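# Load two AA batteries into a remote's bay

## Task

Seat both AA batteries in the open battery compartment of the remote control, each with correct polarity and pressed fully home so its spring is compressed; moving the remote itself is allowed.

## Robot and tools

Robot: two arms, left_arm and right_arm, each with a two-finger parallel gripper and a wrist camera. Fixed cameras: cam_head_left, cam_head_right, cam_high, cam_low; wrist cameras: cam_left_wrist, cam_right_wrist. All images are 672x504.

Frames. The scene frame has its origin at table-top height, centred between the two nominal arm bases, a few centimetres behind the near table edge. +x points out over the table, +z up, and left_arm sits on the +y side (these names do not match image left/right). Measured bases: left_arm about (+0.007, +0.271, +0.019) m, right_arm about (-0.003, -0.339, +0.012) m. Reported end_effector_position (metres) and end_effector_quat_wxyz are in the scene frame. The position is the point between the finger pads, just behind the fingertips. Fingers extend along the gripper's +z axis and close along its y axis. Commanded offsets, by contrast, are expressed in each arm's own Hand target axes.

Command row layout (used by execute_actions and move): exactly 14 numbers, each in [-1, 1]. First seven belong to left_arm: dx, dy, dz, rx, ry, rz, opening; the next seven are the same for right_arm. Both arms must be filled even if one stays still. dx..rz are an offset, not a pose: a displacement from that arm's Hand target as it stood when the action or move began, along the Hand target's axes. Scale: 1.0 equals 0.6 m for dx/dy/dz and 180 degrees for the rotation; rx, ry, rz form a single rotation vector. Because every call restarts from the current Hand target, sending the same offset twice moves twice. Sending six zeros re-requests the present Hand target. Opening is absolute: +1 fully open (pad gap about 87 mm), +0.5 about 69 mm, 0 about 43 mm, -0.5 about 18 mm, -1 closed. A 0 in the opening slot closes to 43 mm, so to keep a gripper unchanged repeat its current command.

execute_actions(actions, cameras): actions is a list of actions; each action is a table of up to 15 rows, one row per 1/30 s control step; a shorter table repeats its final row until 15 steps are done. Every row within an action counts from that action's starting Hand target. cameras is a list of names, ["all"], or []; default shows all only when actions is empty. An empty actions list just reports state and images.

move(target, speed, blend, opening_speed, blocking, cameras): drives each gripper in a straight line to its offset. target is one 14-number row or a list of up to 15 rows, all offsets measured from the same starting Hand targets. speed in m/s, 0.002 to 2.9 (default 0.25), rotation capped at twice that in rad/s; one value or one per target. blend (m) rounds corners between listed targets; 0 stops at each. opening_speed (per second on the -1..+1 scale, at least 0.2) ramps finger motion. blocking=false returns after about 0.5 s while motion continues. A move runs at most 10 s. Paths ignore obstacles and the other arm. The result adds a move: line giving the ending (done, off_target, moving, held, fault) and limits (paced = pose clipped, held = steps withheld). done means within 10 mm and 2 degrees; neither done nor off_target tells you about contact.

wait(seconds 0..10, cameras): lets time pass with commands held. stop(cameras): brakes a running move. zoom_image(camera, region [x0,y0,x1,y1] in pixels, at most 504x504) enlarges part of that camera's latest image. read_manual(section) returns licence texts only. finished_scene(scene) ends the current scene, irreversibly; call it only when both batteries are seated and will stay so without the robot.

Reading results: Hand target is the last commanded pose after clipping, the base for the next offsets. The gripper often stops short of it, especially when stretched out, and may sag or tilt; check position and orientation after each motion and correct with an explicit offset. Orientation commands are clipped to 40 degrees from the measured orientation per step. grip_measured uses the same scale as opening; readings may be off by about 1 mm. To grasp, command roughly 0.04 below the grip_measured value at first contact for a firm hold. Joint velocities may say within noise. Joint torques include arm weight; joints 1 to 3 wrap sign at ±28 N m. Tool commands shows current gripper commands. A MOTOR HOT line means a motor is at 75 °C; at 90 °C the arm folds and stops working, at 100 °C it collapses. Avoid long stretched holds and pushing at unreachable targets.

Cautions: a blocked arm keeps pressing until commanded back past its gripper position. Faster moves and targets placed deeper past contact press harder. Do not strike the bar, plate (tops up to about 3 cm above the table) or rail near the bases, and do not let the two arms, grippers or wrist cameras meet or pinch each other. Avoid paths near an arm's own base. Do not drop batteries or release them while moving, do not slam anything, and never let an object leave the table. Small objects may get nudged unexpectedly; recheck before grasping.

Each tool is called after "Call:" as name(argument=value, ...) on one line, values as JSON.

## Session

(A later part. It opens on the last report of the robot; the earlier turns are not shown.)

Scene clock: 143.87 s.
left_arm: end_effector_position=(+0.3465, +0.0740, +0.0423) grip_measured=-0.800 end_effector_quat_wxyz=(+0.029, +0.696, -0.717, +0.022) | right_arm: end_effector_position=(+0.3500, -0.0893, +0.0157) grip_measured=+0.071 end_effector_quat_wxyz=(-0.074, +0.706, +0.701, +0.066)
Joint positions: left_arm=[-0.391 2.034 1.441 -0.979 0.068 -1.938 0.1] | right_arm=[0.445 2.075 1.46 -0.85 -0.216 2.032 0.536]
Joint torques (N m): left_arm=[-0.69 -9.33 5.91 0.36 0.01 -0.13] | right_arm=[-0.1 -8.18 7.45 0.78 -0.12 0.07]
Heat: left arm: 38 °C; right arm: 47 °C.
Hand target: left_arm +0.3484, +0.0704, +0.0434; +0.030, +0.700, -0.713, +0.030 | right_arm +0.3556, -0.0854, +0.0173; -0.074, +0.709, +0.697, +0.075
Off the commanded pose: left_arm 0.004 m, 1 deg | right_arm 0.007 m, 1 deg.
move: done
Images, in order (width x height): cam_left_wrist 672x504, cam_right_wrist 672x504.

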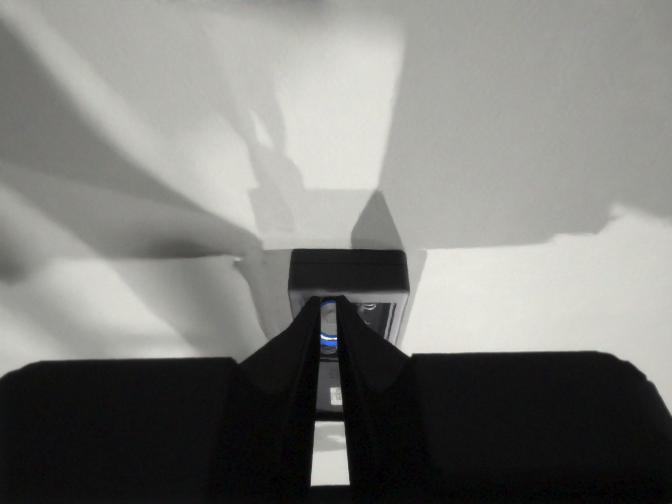

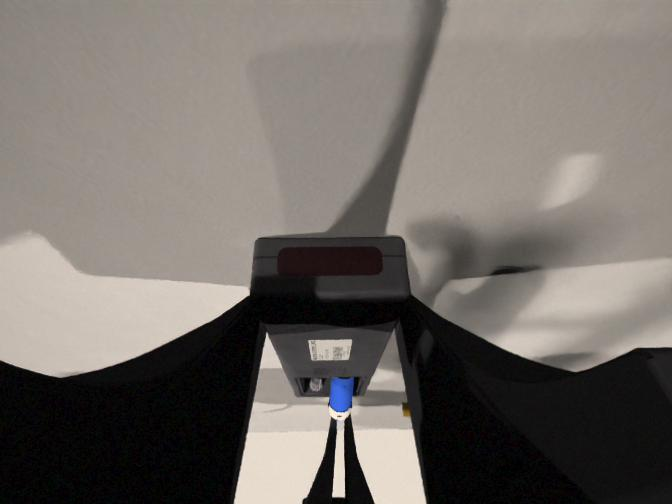

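Call:
move(target=[0.041,-0.006,0.021,0,0,0,-0.8,0,0,0,0,0,0,0.02], speed=0.06, cameras=["cam_right_wrist","cam_left_wrist"])

Call:
zoom_image(camera="cam_right_wrist", region=[290, 360, 400, 450])

Call:
zoom_image(camera="cam_left_wrist", region=[270, 220, 390, 390])

Scene clock: 146.20 s.
left_arm: end_effector_position=(+0.3452, +0.0608, +0.0348) grip_measured=-0.800 end_effector_quat_wxyz=(+0.026, +0.701, -0.713, +0.013) | right_arm: end_effector_position=(+0.3502, -0.0895, +0.0157) grip_measured=+0.071 end_effector_quat_wxyz=(-0.074, +0.707, +0.700, +0.066)
Joint positions: left_arm=[-0.431 2.067 1.462 -0.979 0.056 -1.991 0.1] | right_arm=[0.444 2.075 1.46 -0.85 -0.216 2.032 0.536]
Joint torques (N m): left_arm=[-2.29 -7.36 8.12 0.45 0.15 -0.18] | right_arm=[-0.06 -8.49 7.56 0.79 -0.19 0.06]
Heat: left arm: 38 °C; right arm: 47 °C.
Hand target: left_arm +0.3516, +0.0449, +0.0329; +0.030, +0.700, -0.713, +0.030 | right_arm +0.3556, -0.0854, +0.0173; -0.074, +0.709, +0.697, +0.075
Off the commanded pose: left_arm 0.017 m, 2 deg | right_arm 0.007 m, 1 deg.
move: off_target (left_arm)
Images, in order (width x height): cam_left_wrist 672x504, cam_right_wrist 672x504.

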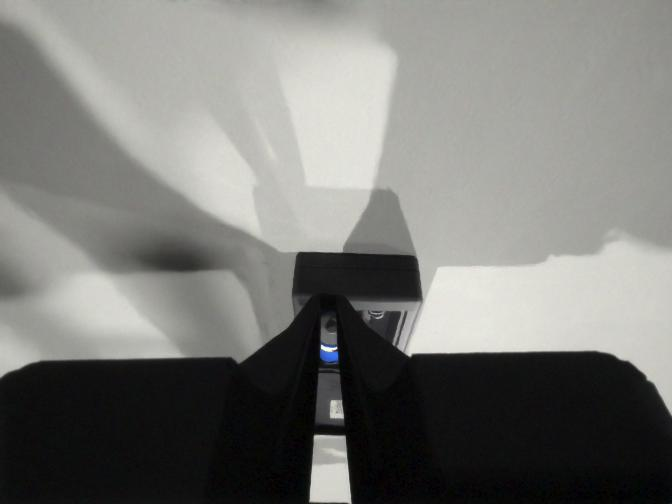

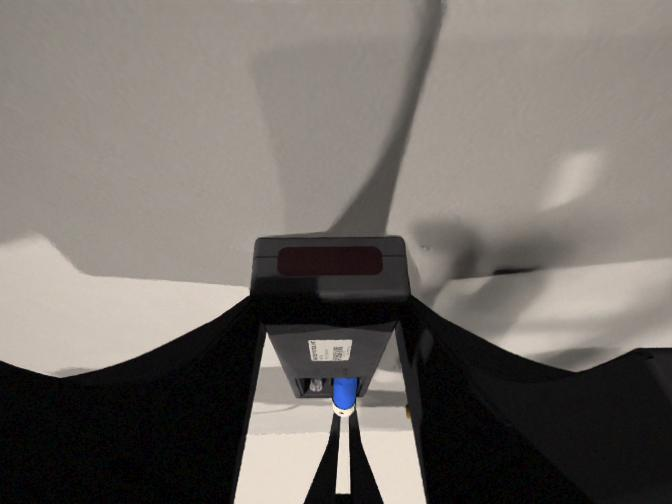

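Scaled by 4.582.

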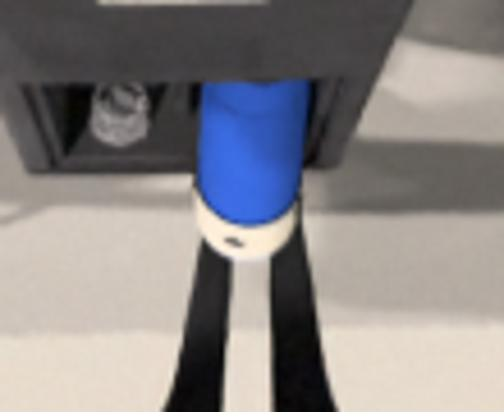

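Scaled by 2.965.

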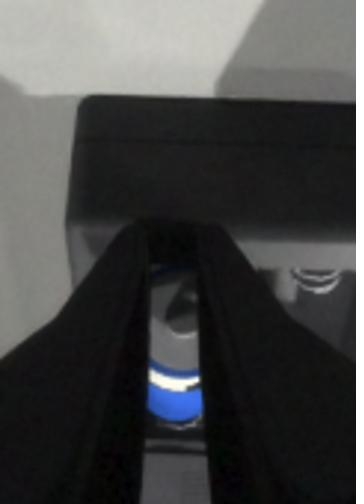

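Call:
move(target=[0.028,0,0.01,0,0,0,-0.8,0,0,0,0,0,0,0.02], speed=0.06, cameras=["cam_right_wrist","cam_left_wrist"])

Call:
zoom_image(camera="cam_right_wrist", region=[290, 360, 400, 450])

Call:
zoom_image(camera="cam_left_wrist", region=[270, 220, 390, 390])

Scene clock: 147.53 s.
left_arm: end_effector_position=(+0.3459, +0.0571, +0.0346) grip_measured=-0.800 end_effector_quat_wxyz=(+0.011, +0.705, -0.709, +0.000) | right_arm: end_effector_position=(+0.3507, -0.0909, +0.0156) grip_measured=+0.071 end_effector_quat_wxyz=(-0.074, +0.708, +0.700, +0.065)
Joint positions: left_arm=[-0.456 2.085 1.497 -1.01 0.019 -2.028 0.1] | right_arm=[0.441 2.075 1.46 -0.851 -0.215 2.032 0.536]
Joint torques (N m): left_arm=[-3.34 -6.26 7.65 0.72 0.46 -0.25] | right_arm=[0.17 -8.08 7.45 0.81 -0.16 0.02]
Heat: left arm: 38 °C; right arm: 47 °C.
Hand target: left_arm +0.3513, +0.0276, +0.0283; +0.030, +0.700, -0.713, +0.030 | right_arm +0.3557, -0.0855, +0.0174; -0.075, +0.710, +0.697, +0.075
Off the commanded pose: left_arm 0.031 m, 4 deg | right_arm 0.008 m, 1 deg.
move: off_target (left_arm)
Images, in order (width x height): cam_left_wrist 672x504, cam_right_wrist 672x504.

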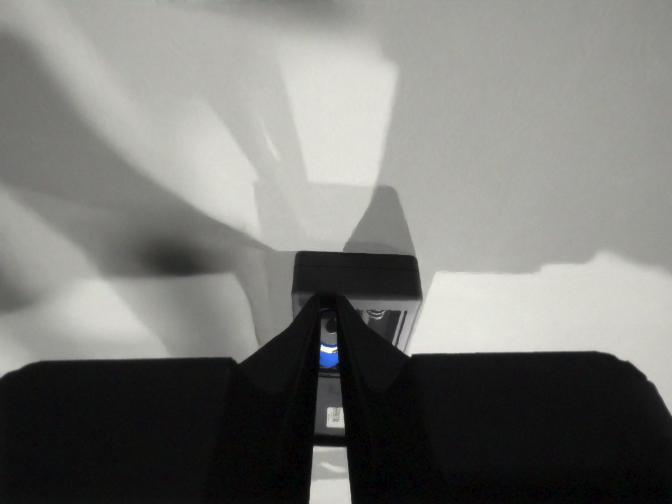

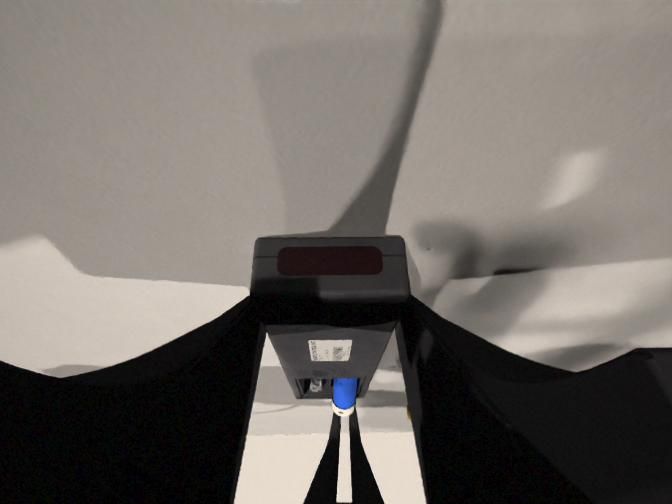

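Scaled by 4.582.

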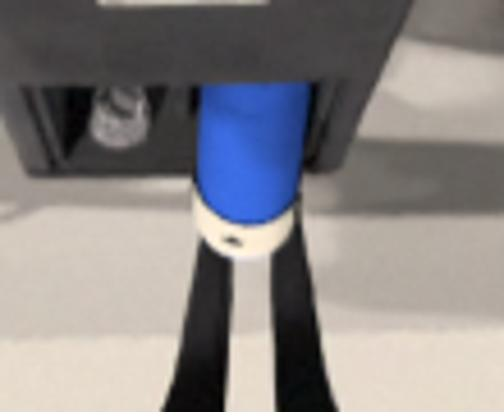

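Scaled by 2.965.

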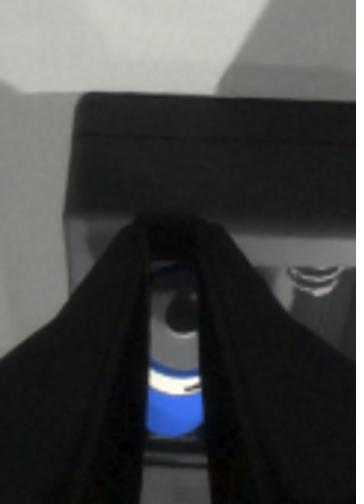

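Call:
move(target=[0.004,0,0.03,0,0,0,-0.8,0,0,0,0,0,0,0.02], speed=0.06, cameras=["cam_right_wrist","cam_left_wrist"])

Call:
zoom_image(camera="cam_right_wrist", region=[290, 360, 400, 450])

Call:
zoom_image(camera="cam_left_wrist", region=[270, 220, 390, 390])

Scene clock: 148.90 s.
left_arm: end_effector_position=(+0.3460, +0.0570, +0.0338) grip_measured=-0.800 end_effector_quat_wxyz=(+0.011, +0.706, -0.708, -0.001) | right_arm: end_effector_position=(+0.3507, -0.0909, +0.0156) grip_measured=+0.071 end_effector_quat_wxyz=(-0.074, +0.708, +0.700, +0.065)
Joint positions: left_arm=[-0.456 2.087 1.497 -1.009 0.019 -2.03 0.1] | right_arm=[0.441 2.075 1.46 -0.851 -0.215 2.032 0.536]
Joint torques (N m): left_arm=[-4.14 -4.21 4.81 1.13 0.42 -0.3] | right_arm=[0.14 -8.29 7.71 0.77 -0.16 0.02]
Heat: left arm: 38 °C; right arm: 47 °C.
Hand target: left_arm +0.3513, +0.0238, +0.0106; +0.030, +0.700, -0.713, +0.030 | right_arm +0.3557, -0.0855, +0.0174; -0.075, +0.710, +0.697, +0.075
Off the commanded pose: left_arm 0.041 m, 4 deg | right_arm 0.008 m, 1 deg.
move: off_target (left_arm)
Images, in order (width x height): cam_left_wrist 672x504, cam_right_wrist 672x504.

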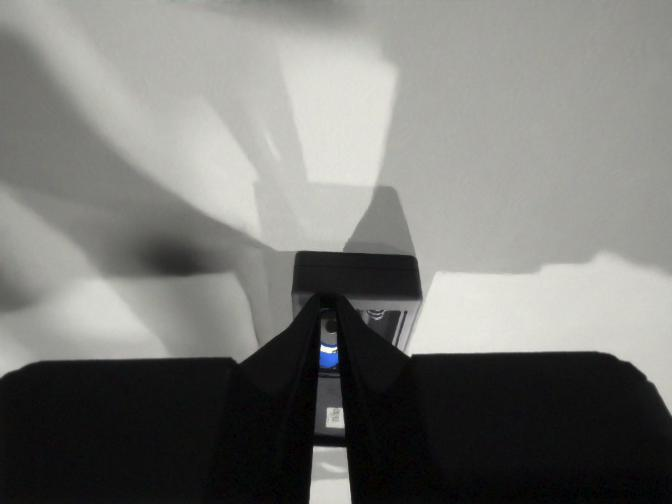

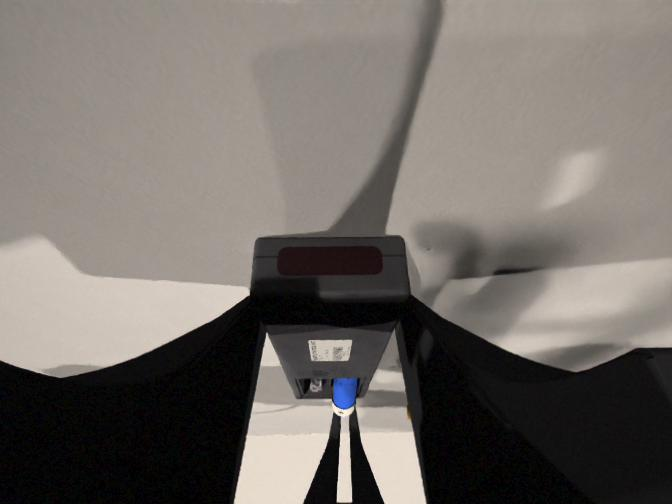

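Scaled by 4.582.

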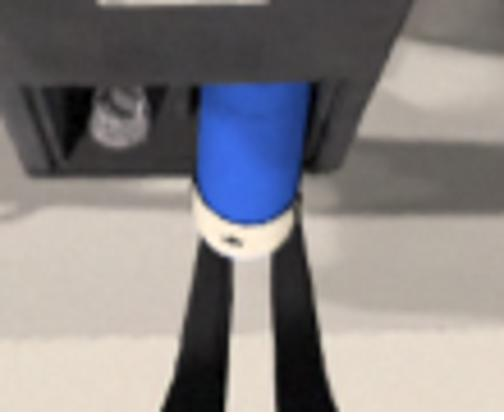

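Scaled by 2.965.

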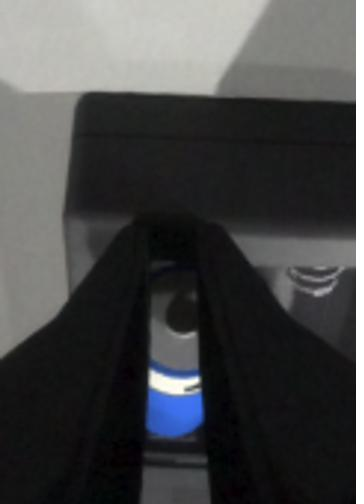

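Call:
move(target=[-0.055,0,0.0,0,0,0,-0.8,0,0,0,0,0,0,0.02], speed=0.05, cameras=["cam_right_wrist","cam_left_wrist"])

Call:
zoom_image(camera="cam_right_wrist", region=[290, 360, 400, 450])

Call:
zoom_image(camera="cam_left_wrist", region=[270, 220, 390, 390])

Scene clock: 151.27 s.
left_arm: end_effector_position=(+0.3462, +0.0595, +0.0329) grip_measured=-0.800 end_effector_quat_wxyz=(+0.040, +0.702, -0.710, +0.027) | right_arm: end_effector_position=(+0.3507, -0.0909, +0.0156) grip_measured=+0.071 end_effector_quat_wxyz=(-0.074, +0.708, +0.700, +0.065)
Joint positions: left_arm=[-0.416 2.062 1.438 -0.944 0.091 -1.983 0.1] | right_arm=[0.441 2.075 1.46 -0.851 -0.215 2.032 0.536]
Joint torques (N m): left_arm=[-1.16 -5.31 2.95 0.98 -0.21 0.04] | right_arm=[0.35 -8.2 7.46 0.82 -0.21 0.11]
Heat: left arm: 38 °C; right arm: 47 °C.
Hand target: left_arm +0.3519, +0.0566, +0.0079; +0.030, +0.700, -0.713, +0.030 | right_arm +0.3557, -0.0855, +0.0174; -0.075, +0.710, +0.697, +0.075
Off the commanded pose: left_arm 0.026 m, 1 deg | right_arm 0.008 m, 1 deg.
move: off_target (left_arm)
Images, in order (width x height): cam_left_wrist 672x504, cam_right_wrist 672x504.

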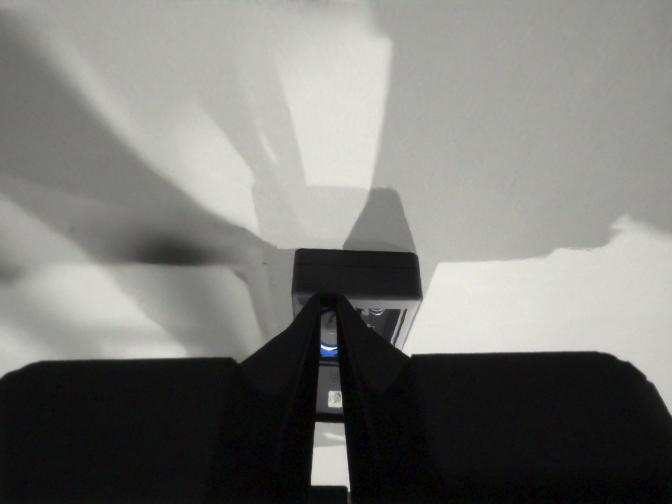

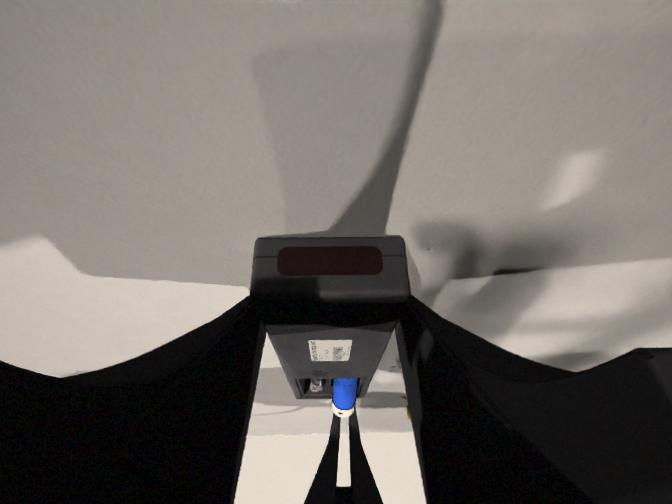

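Scaled by 4.582.

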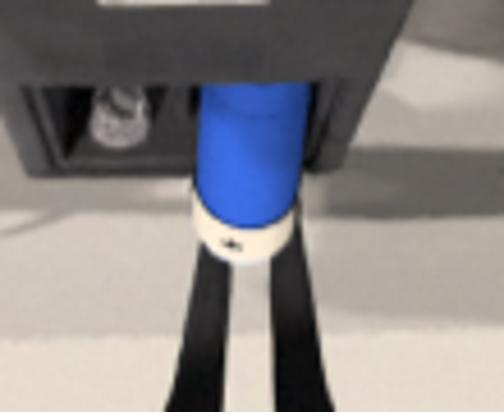

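Scaled by 2.965.

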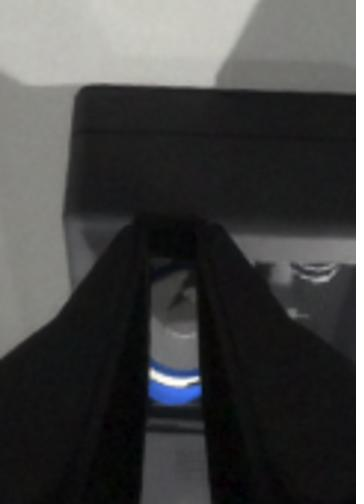

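Call:
move(target=[-0.014,0,-0.016,0,0,0,-0.8,0,0,0,0,0,0,0.02], speed=0.05, cameras=["cam_right_wrist","cam_left_wrist"])

Call:
zoom_image(camera="cam_right_wrist", region=[290, 360, 400, 450])

Call:
zoom_image(camera="cam_left_wrist", region=[270, 220, 390, 390])

Scene clock: 152.63 s.
left_arm: end_effector_position=(+0.3464, +0.0603, +0.0335) grip_measured=-0.800 end_effector_quat_wxyz=(+0.049, +0.699, -0.713, +0.033) | right_arm: end_effector_position=(+0.3507, -0.0909, +0.0156) grip_measured=+0.071 end_effector_quat_wxyz=(-0.074, +0.708, +0.700, +0.065)
Joint positions: left_arm=[-0.405 2.06 1.432 -0.936 0.112 -1.963 0.1] | right_arm=[0.441 2.075 1.46 -0.851 -0.215 2.032 0.536]
Joint torques (N m): left_arm=[-0.16 -7.23 3.84 0.67 -0.37 -0.01] | right_arm=[0.17 -8.24 7.65 0.74 -0.16 0.07]
Heat: left arm: 37 °C; right arm: 47 °C.
Hand target: left_arm +0.3521, +0.0658, +0.0167; +0.030, +0.700, -0.712, +0.030 | right_arm +0.3557, -0.0855, +0.0174; -0.075, +0.710, +0.697, +0.075
Off the commanded pose: left_arm 0.018 m, 2 deg | right_arm 0.008 m, 1 deg.
move: off_target (left_arm)
Images, in order (width x height): cam_left_wrist 672x504, cam_right_wrist 672x504.

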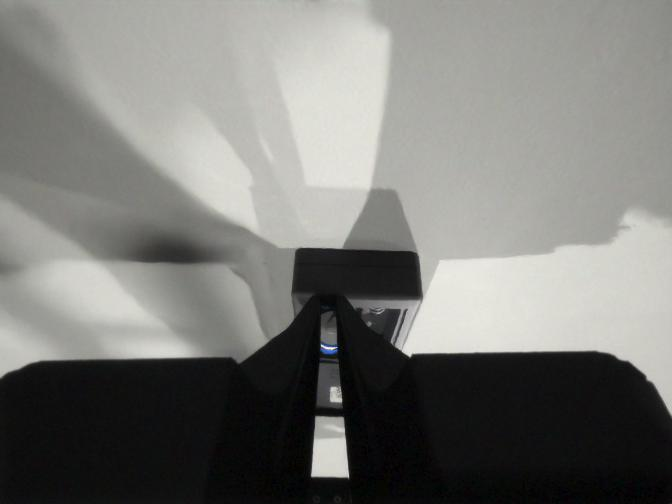

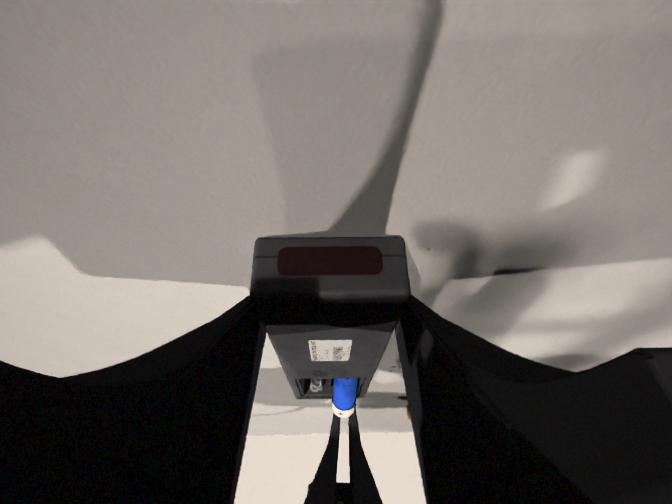

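Scaled by 4.582.

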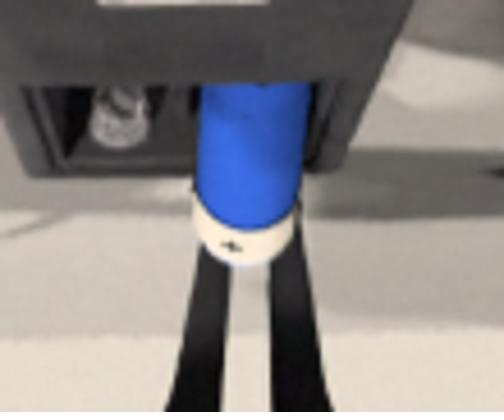

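Scaled by 2.965.

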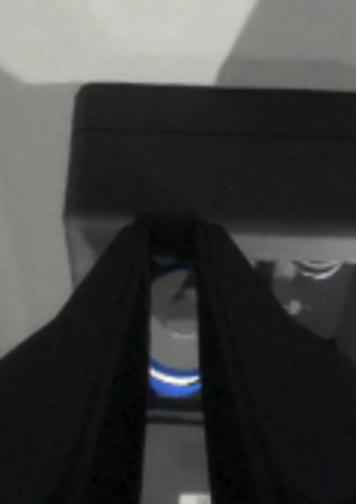

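Call:
move(target=[-0.02,0,-0.022,0,0,0,-0.8,0,0,0,0,0,0,0.02], speed=0.05, cameras=["cam_right_wrist","cam_left_wrist"])

Call:
zoom_image(camera="cam_right_wrist", region=[290, 360, 400, 450])

Call:
zoom_image(camera="cam_left_wrist", region=[270, 220, 390, 390])

Scene clock: 154.00 s.
left_arm: end_effector_position=(+0.3485, +0.0642, +0.0339) grip_measured=-0.800 end_effector_quat_wxyz=(+0.055, +0.696, -0.715, +0.040) | right_arm: end_effector_position=(+0.3508, -0.0909, +0.0156) grip_measured=+0.071 end_effector_quat_wxyz=(-0.074, +0.709, +0.699, +0.065)
Joint positions: left_arm=[-0.385 2.059 1.427 -0.928 0.13 -1.938 0.1] | right_arm=[0.441 2.075 1.46 -0.851 -0.215 2.034 0.536]
Joint torques (N m): left_arm=[0.85 -10.04 4.21 0.28 -0.53 0.09] | right_arm=[0.24 -8.13 7.73 0.72 -0.13 0.09]
Heat: left arm: 37 °C; right arm: 47 °C.
Hand target: left_arm +0.3523, +0.0788, +0.0289; +0.030, +0.700, -0.713, +0.030 | right_arm +0.3557, -0.0855, +0.0174; -0.075, +0.709, +0.697, +0.075
Off the commanded pose: left_arm 0.016 m, 3 deg | right_arm 0.008 m, 1 deg.
move: off_target (left_arm)
Images, in order (width x height): cam_left_wrist 672x504, cam_right_wrist 672x504.

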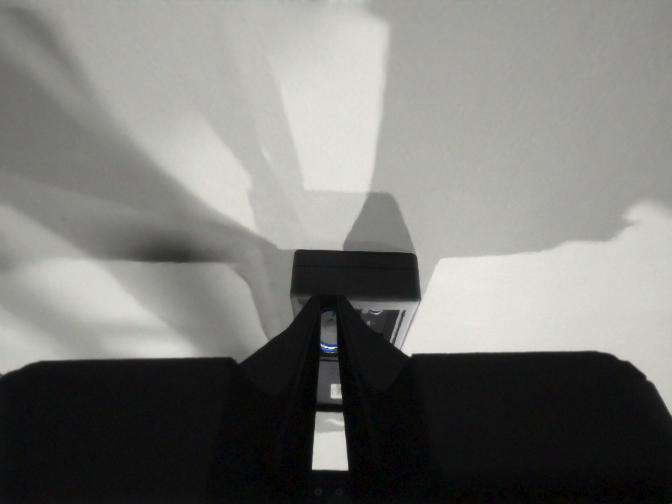

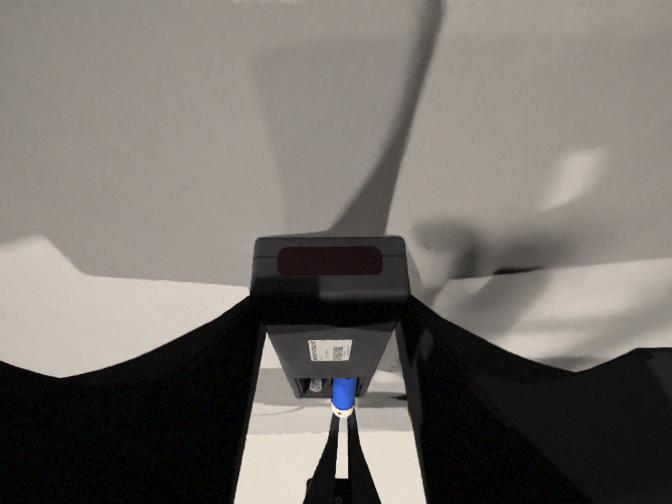

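Scaled by 4.582.

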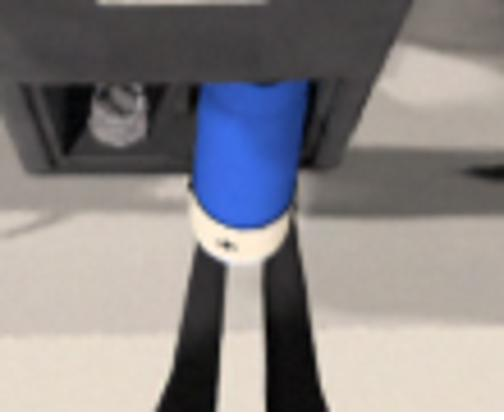

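Scaled by 2.965.

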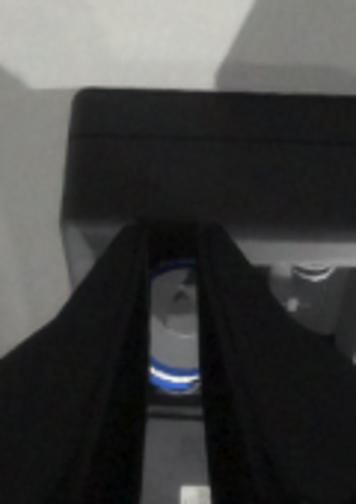

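Call:
move(target=[-0.015,0,-0.07,0,-0.06,0,-0.8,0,0,0,0,0,0,0.02], speed=0.1, cameras=["cam_right_wrist","cam_left_wrist"])

Call:
zoom_image(camera="cam_right_wrist", region=[290, 360, 400, 450])

Call:
zoom_image(camera="cam_left_wrist", region=[270, 220, 390, 390])

Scene clock: 156.50 s.
left_arm: end_effector_position=(+0.3455, +0.0929, +0.0589) grip_measured=-0.800 end_effector_quat_wxyz=(-0.023, +0.695, -0.717, -0.047) | right_arm: end_effector_position=(+0.3509, -0.0908, +0.0156) grip_measured=+0.071 end_effector_quat_wxyz=(-0.074, +0.709, +0.699, +0.066)
Joint positions: left_arm=[-0.416 2.059 1.573 -1.174 -0.08 -1.965 0.1] | right_arm=[0.441 2.075 1.46 -0.851 -0.215 2.034 0.536]
Joint torques (N m): left_arm=[-0.77 -10.48 8.79 -0.08 -0.31 -0.15] | right_arm=[0.13 -8.35 7.5 0.75 -0.13 0.05]
Heat: left arm: 37 °C; right arm: 47 °C.
Hand target: left_arm +0.3524, +0.0913, +0.0699; -0.038, +0.700, -0.712, -0.036 | right_arm +0.3557, -0.0855, +0.0174; -0.075, +0.710, +0.697, +0.075
Off the commanded pose: left_arm 0.013 m, 2 deg | right_arm 0.007 m, 1 deg.
move: off_target (left_arm)
Images, in order (width x height): cam_left_wrist 672x504, cam_right_wrist 672x504.

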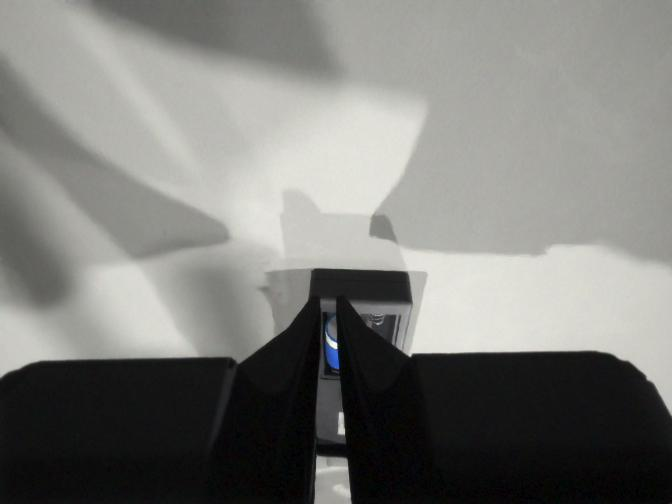

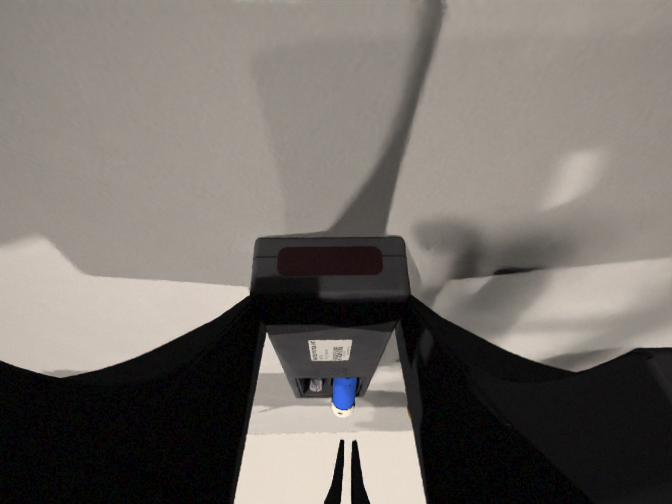

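Scaled by 4.582.

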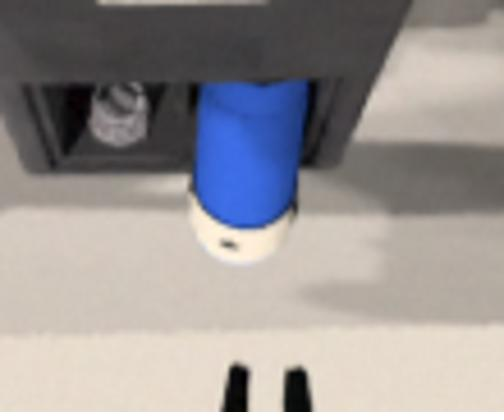

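Scaled by 2.965.

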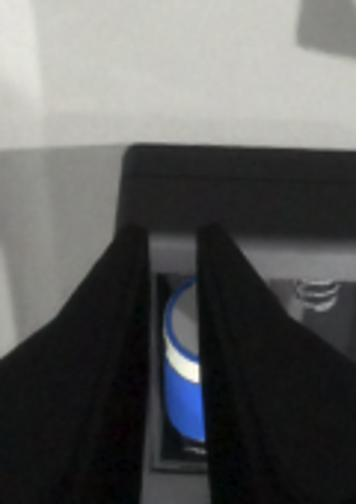

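Call:
move(target=[0.069,0.0057,0.0015,0,0.035,0,-0.8,0,0,0,0,0,0,0.02], speed=0.1, cameras=["cam_right_wrist","cam_left_wrist"])

Call:
zoom_image(camera="cam_right_wrist", region=[290, 360, 400, 450])

Call:
zoom_image(camera="cam_left_wrist", region=[270, 220, 390, 390])

Scene clock: 158.47 s.
left_arm: end_effector_position=(+0.3415, +0.0568, +0.0614) grip_measured=-0.800 end_effector_quat_wxyz=(+0.002, +0.696, -0.718, -0.011) | right_arm: end_effector_position=(+0.3509, -0.0908, +0.0156) grip_measured=+0.071 end_effector_quat_wxyz=(-0.074, +0.709, +0.699, +0.066)
Joint positions: left_arm=[-0.472 2.059 1.573 -1.127 -0.005 -2.017 0.1] | right_arm=[0.441 2.075 1.46 -0.851 -0.215 2.034 0.536]
Joint torques (N m): left_arm=[-0.62 -8.95 8.29 0.27 0.01 -0.16] | right_arm=[-0.2 -8.06 7.58 0.76 -0.1 -0.01]
Heat: left arm: 37 °C; right arm: 47 °C.
Hand target: left_arm +0.3483, +0.0503, +0.0647; +0.002, +0.701, -0.713, +0.002 | right_arm +0.3557, -0.0855, +0.0174; -0.075, +0.710, +0.697, +0.075
Off the commanded pose: left_arm 0.010 m, 2 deg | right_arm 0.007 m, 1 deg.
move: done
Images, in order (width x height): cam_left_wrist 672x504, cam_right_wrist 672x504.

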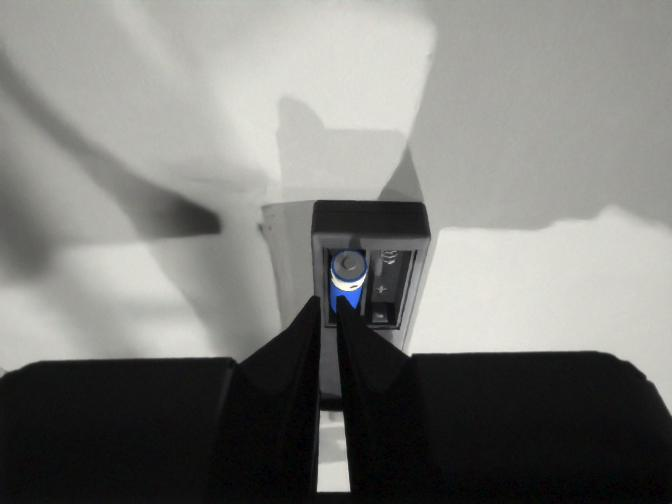

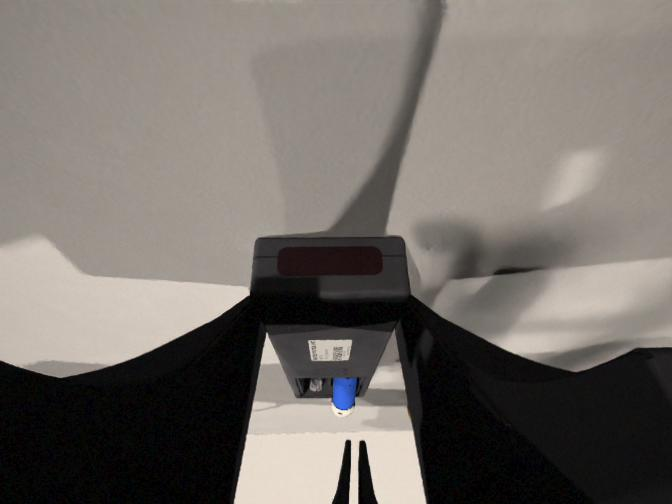

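Scaled by 4.582.

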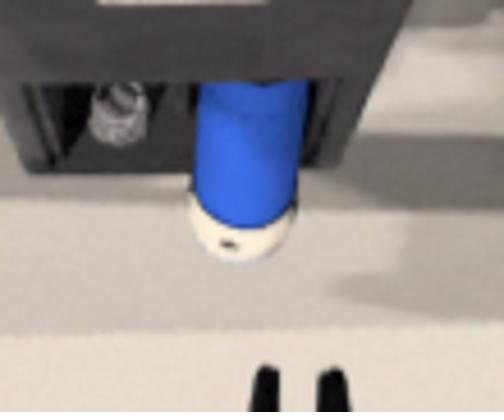

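Scaled by 2.965.

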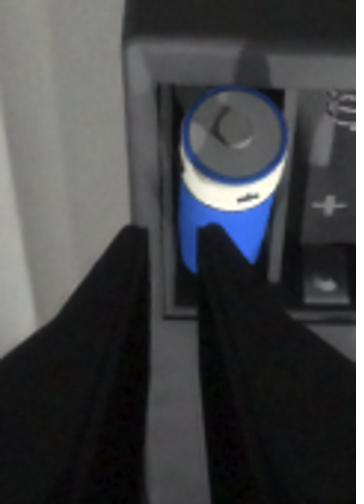

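Call:
move(target=[0.014,-0.003,0.02,0,0,0,-0.8,0,0,0,0,0,0,0.02], speed=0.08)

Scene clock: 159.93 s.
left_arm: end_effector_position=(+0.3440, +0.0484, +0.0509) grip_measured=-0.800 end_effector_quat_wxyz=(+0.001, +0.696, -0.718, -0.009) | right_arm: end_effector_position=(+0.3509, -0.0908, +0.0156) grip_measured=+0.071 end_effector_quat_wxyz=(-0.074, +0.709, +0.699, +0.066)
Joint positions: left_arm=[-0.488 2.088 1.573 -1.094 -0.004 -2.034 0.1] | right_arm=[0.441 2.075 1.46 -0.851 -0.215 2.034 0.536]
Joint torques (N m): left_arm=[-0.8 -8.84 8.09 0.24 0 -0.19] | right_arm=[0.39 -8.29 7.47 0.77 -0.18 0.03]
Heat: left arm: 37 °C; right arm: 47 °C.
Hand target: left_arm +0.3500, +0.0418, +0.0528; +0.002, +0.701, -0.713, +0.002 | right_arm +0.3557, -0.0855, +0.0174; -0.075, +0.710, +0.697, +0.075
Off the commanded pose: left_arm 0.009 m, 2 deg | right_arm 0.007 m, 1 deg.
move: done

Shift x +2, then press down.

Call:
move(target=[0.004,-0.006,0.015,0,0,0,-0.8,0,0,0,0,0,0,0.02], speed=0.06, cameras=["cam_left_wrist","cam_right_wrist"])

Call:
zoom_image(camera="cam_left_wrist", region=[270, 220, 390, 390])

Call:
zoom_image(camera="cam_right_wrist", region=[290, 360, 400, 450])

Scene clock: 161.30 s.
left_arm: end_effector_position=(+0.3499, +0.0446, +0.0457) grip_measured=-0.800 end_effector_quat_wxyz=(+0.000, +0.697, -0.717, +0.000) | right_arm: end_effector_position=(+0.3509, -0.0908, +0.0156) grip_measured=+0.071 end_effector_quat_wxyz=(-0.074, +0.709, +0.699, +0.066)
Joint positions: left_arm=[-0.488 2.103 1.573 -1.061 -0.001 -2.037 0.1] | right_arm=[0.441 2.075 1.46 -0.851 -0.215 2.034 0.536]
Joint torques (N m): left_arm=[-1.11 -8.18 8.27 0.22 -0.03 -0.2] | right_arm=[0.13 -8.17 7.43 0.73 -0.15 0.03]
Heat: left arm: 37 °C; right arm: 47 °C.
Hand target: left_arm +0.3536, +0.0393, +0.0439; +0.002, +0.701, -0.713, +0.002 | right_arm +0.3557, -0.0855, +0.0174; -0.075, +0.710, +0.697, +0.075
Off the commanded pose: left_arm 0.007 m, 1 deg | right_arm 0.007 m, 1 deg.
move: done
Images, in order (width x height): cam_left_wrist 672x504, cam_right_wrist 672x504.

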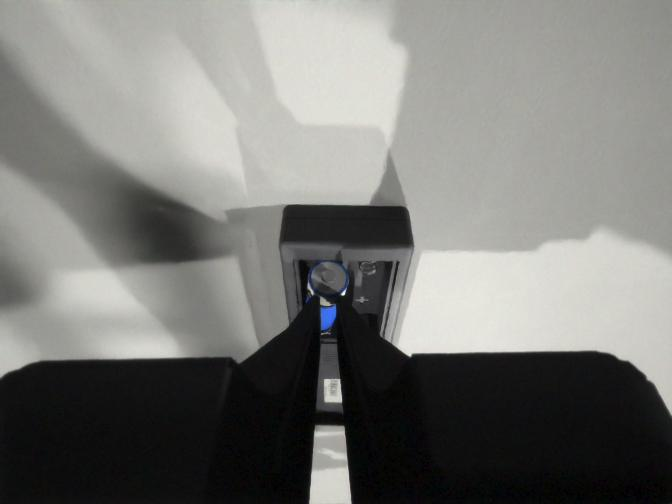

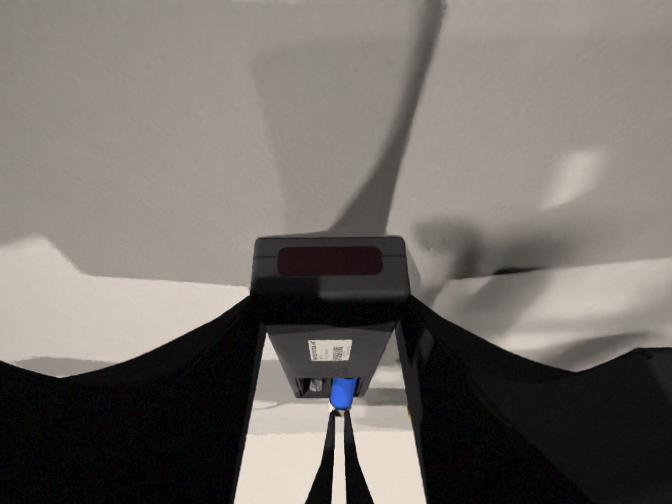

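Scaled by 2.965.

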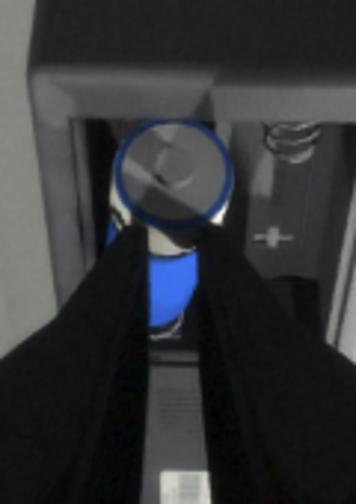

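Scaled by 4.582.

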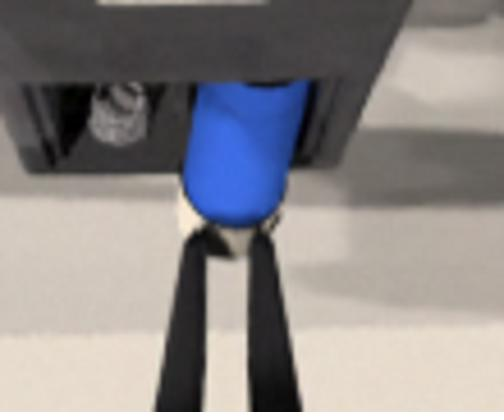

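Call:
move(target=[0.0,0.002,0.045,0,0,0,-0.8,0,0,0,0,0,0,0.02], speed=0.06, cameras=["cam_left_wrist","cam_right_wrist"])

Call:
zoom_image(camera="cam_left_wrist", region=[270, 220, 390, 390])

Call:
zoom_image(camera="cam_right_wrist", region=[290, 360, 400, 450])

Scene clock: 162.70 s.
left_arm: end_effector_position=(+0.3502, +0.0431, +0.0432) grip_measured=-0.799 end_effector_quat_wxyz=(+0.002, +0.697, -0.717, +0.005) | right_arm: end_effector_position=(+0.3509, -0.0908, +0.0156) grip_measured=+0.071 end_effector_quat_wxyz=(-0.074, +0.709, +0.699, +0.066)
Joint positions: left_arm=[-0.488 2.1 1.557 -1.038 0.006 -2.037 0.1] | right_arm=[0.441 2.075 1.46 -0.851 -0.215 2.034 0.536]
Joint torques (N m): left_arm=[-1.06 -5.6 2.59 0.78 -0.07 -0.15] | right_arm=[0.09 -8.18 7.46 0.77 -0.15 -0.01]
Heat: left arm: 37 °C; right arm: 47 °C.
Hand target: left_arm +0.3523, +0.0392, +0.0169; +0.002, +0.701, -0.713, +0.002 | right_arm +0.3557, -0.0855, +0.0174; -0.075, +0.710, +0.697, +0.075
Off the commanded pose: left_arm 0.027 m, 1 deg | right_arm 0.007 m, 1 deg.
move: off_target (left_arm)
Images, in order (width x height): cam_left_wrist 672x504, cam_right_wrist 672x504.

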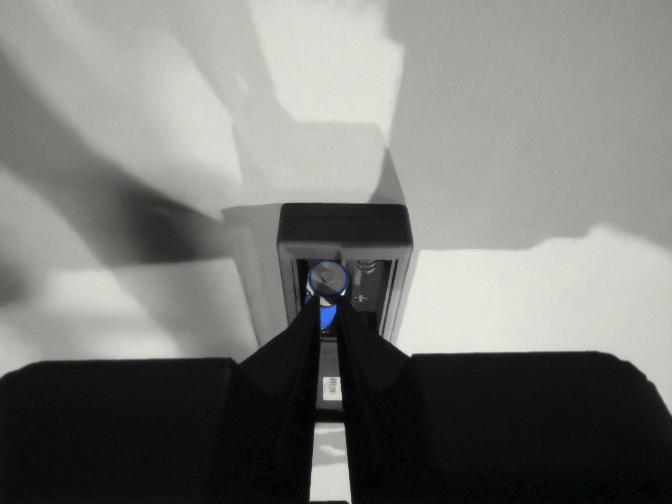

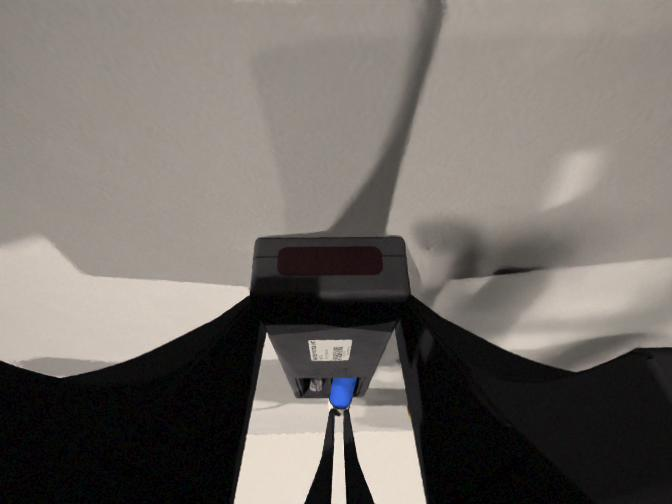

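Scaled by 2.965.

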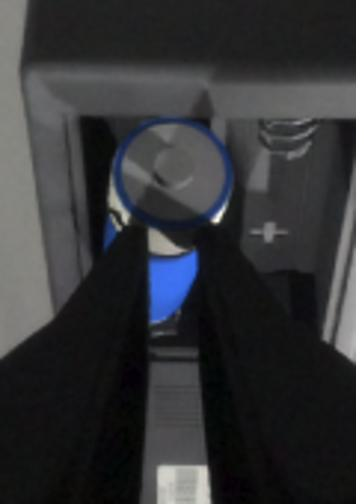

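Scaled by 4.582.

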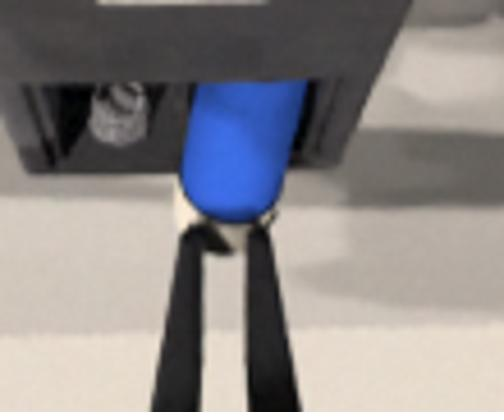

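Call:
move(target=[0.04,0.0,0.04,0,0,0,-0.8,0,0,0,0,0,0,0.02], speed=0.06, cameras=["cam_left_wrist","cam_right_wrist"])

Call:
zoom_image(camera="cam_left_wrist", region=[270, 220, 390, 390])

Call:
zoom_image(camera="cam_right_wrist", region=[290, 360, 400, 450])

Scene clock: 164.17 s.
left_arm: end_effector_position=(+0.3479, +0.0361, +0.0309) grip_measured=-0.799 end_effector_quat_wxyz=(+0.004, +0.697, -0.717, -0.001) | right_arm: end_effector_position=(+0.3509, -0.0908, +0.0156) grip_measured=+0.071 end_effector_quat_wxyz=(-0.074, +0.709, +0.698, +0.065)
Joint positions: left_arm=[-0.506 2.131 1.555 -1.018 0.007 -2.055 0.101] | right_arm=[0.441 2.075 1.46 -0.851 -0.215 2.036 0.536]
Joint torques (N m): left_arm=[-3.71 -2.88 4.25 1.13 -0.04 -0.28] | right_arm=[0.1 -7.99 7.54 0.79 -0.12 0.06]
Heat: left arm: 37 °C; right arm: 47 °C.
Hand target: left_arm +0.3519, +0.0150, -0.0070; +0.002, +0.701, -0.713, +0.002 | right_arm +0.3557, -0.0855, +0.0174; -0.075, +0.710, +0.697, +0.075
Off the commanded pose: left_arm 0.044 m, 1 deg | right_arm 0.007 m, 1 deg.
joint sent to its limit (left arm) — joint 6 (wrist roll), lower limit. The joint targets are off in position, not in orientation.
move: off_target (left_arm)
Images, in order (width x height): cam_left_wrist 672x504, cam_right_wrist 672x504.

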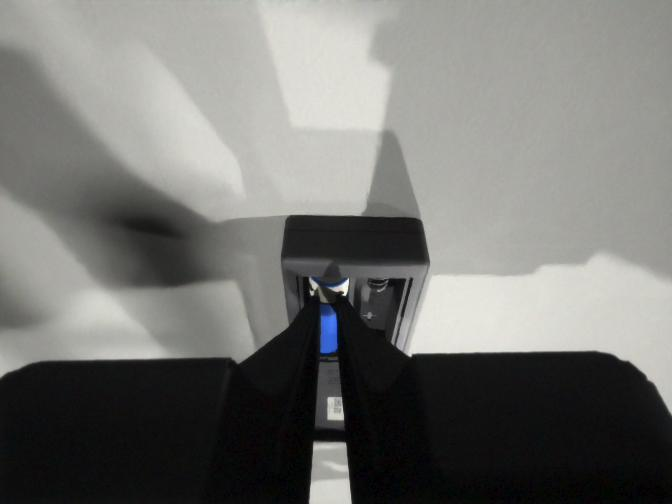

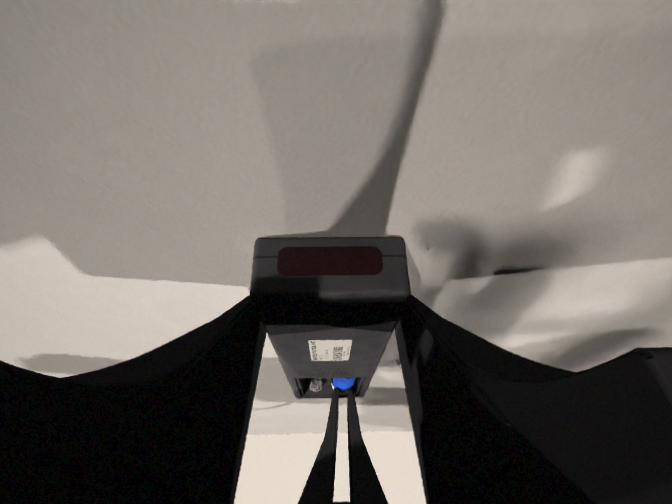

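Scaled by 2.965.

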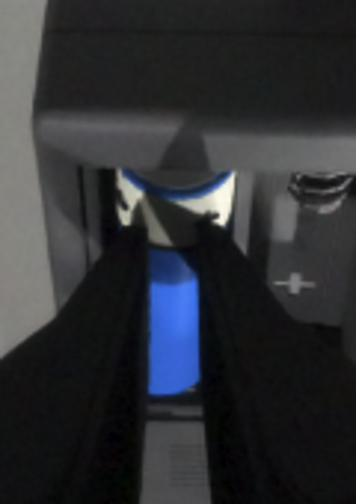

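Scaled by 4.582.

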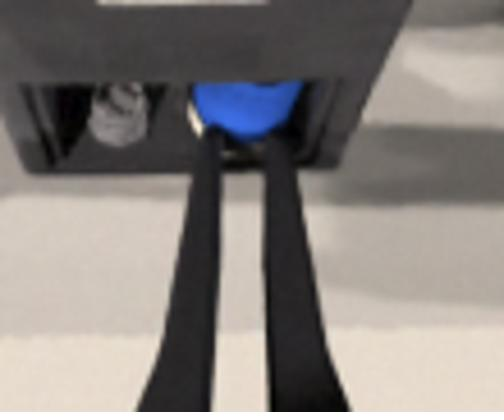

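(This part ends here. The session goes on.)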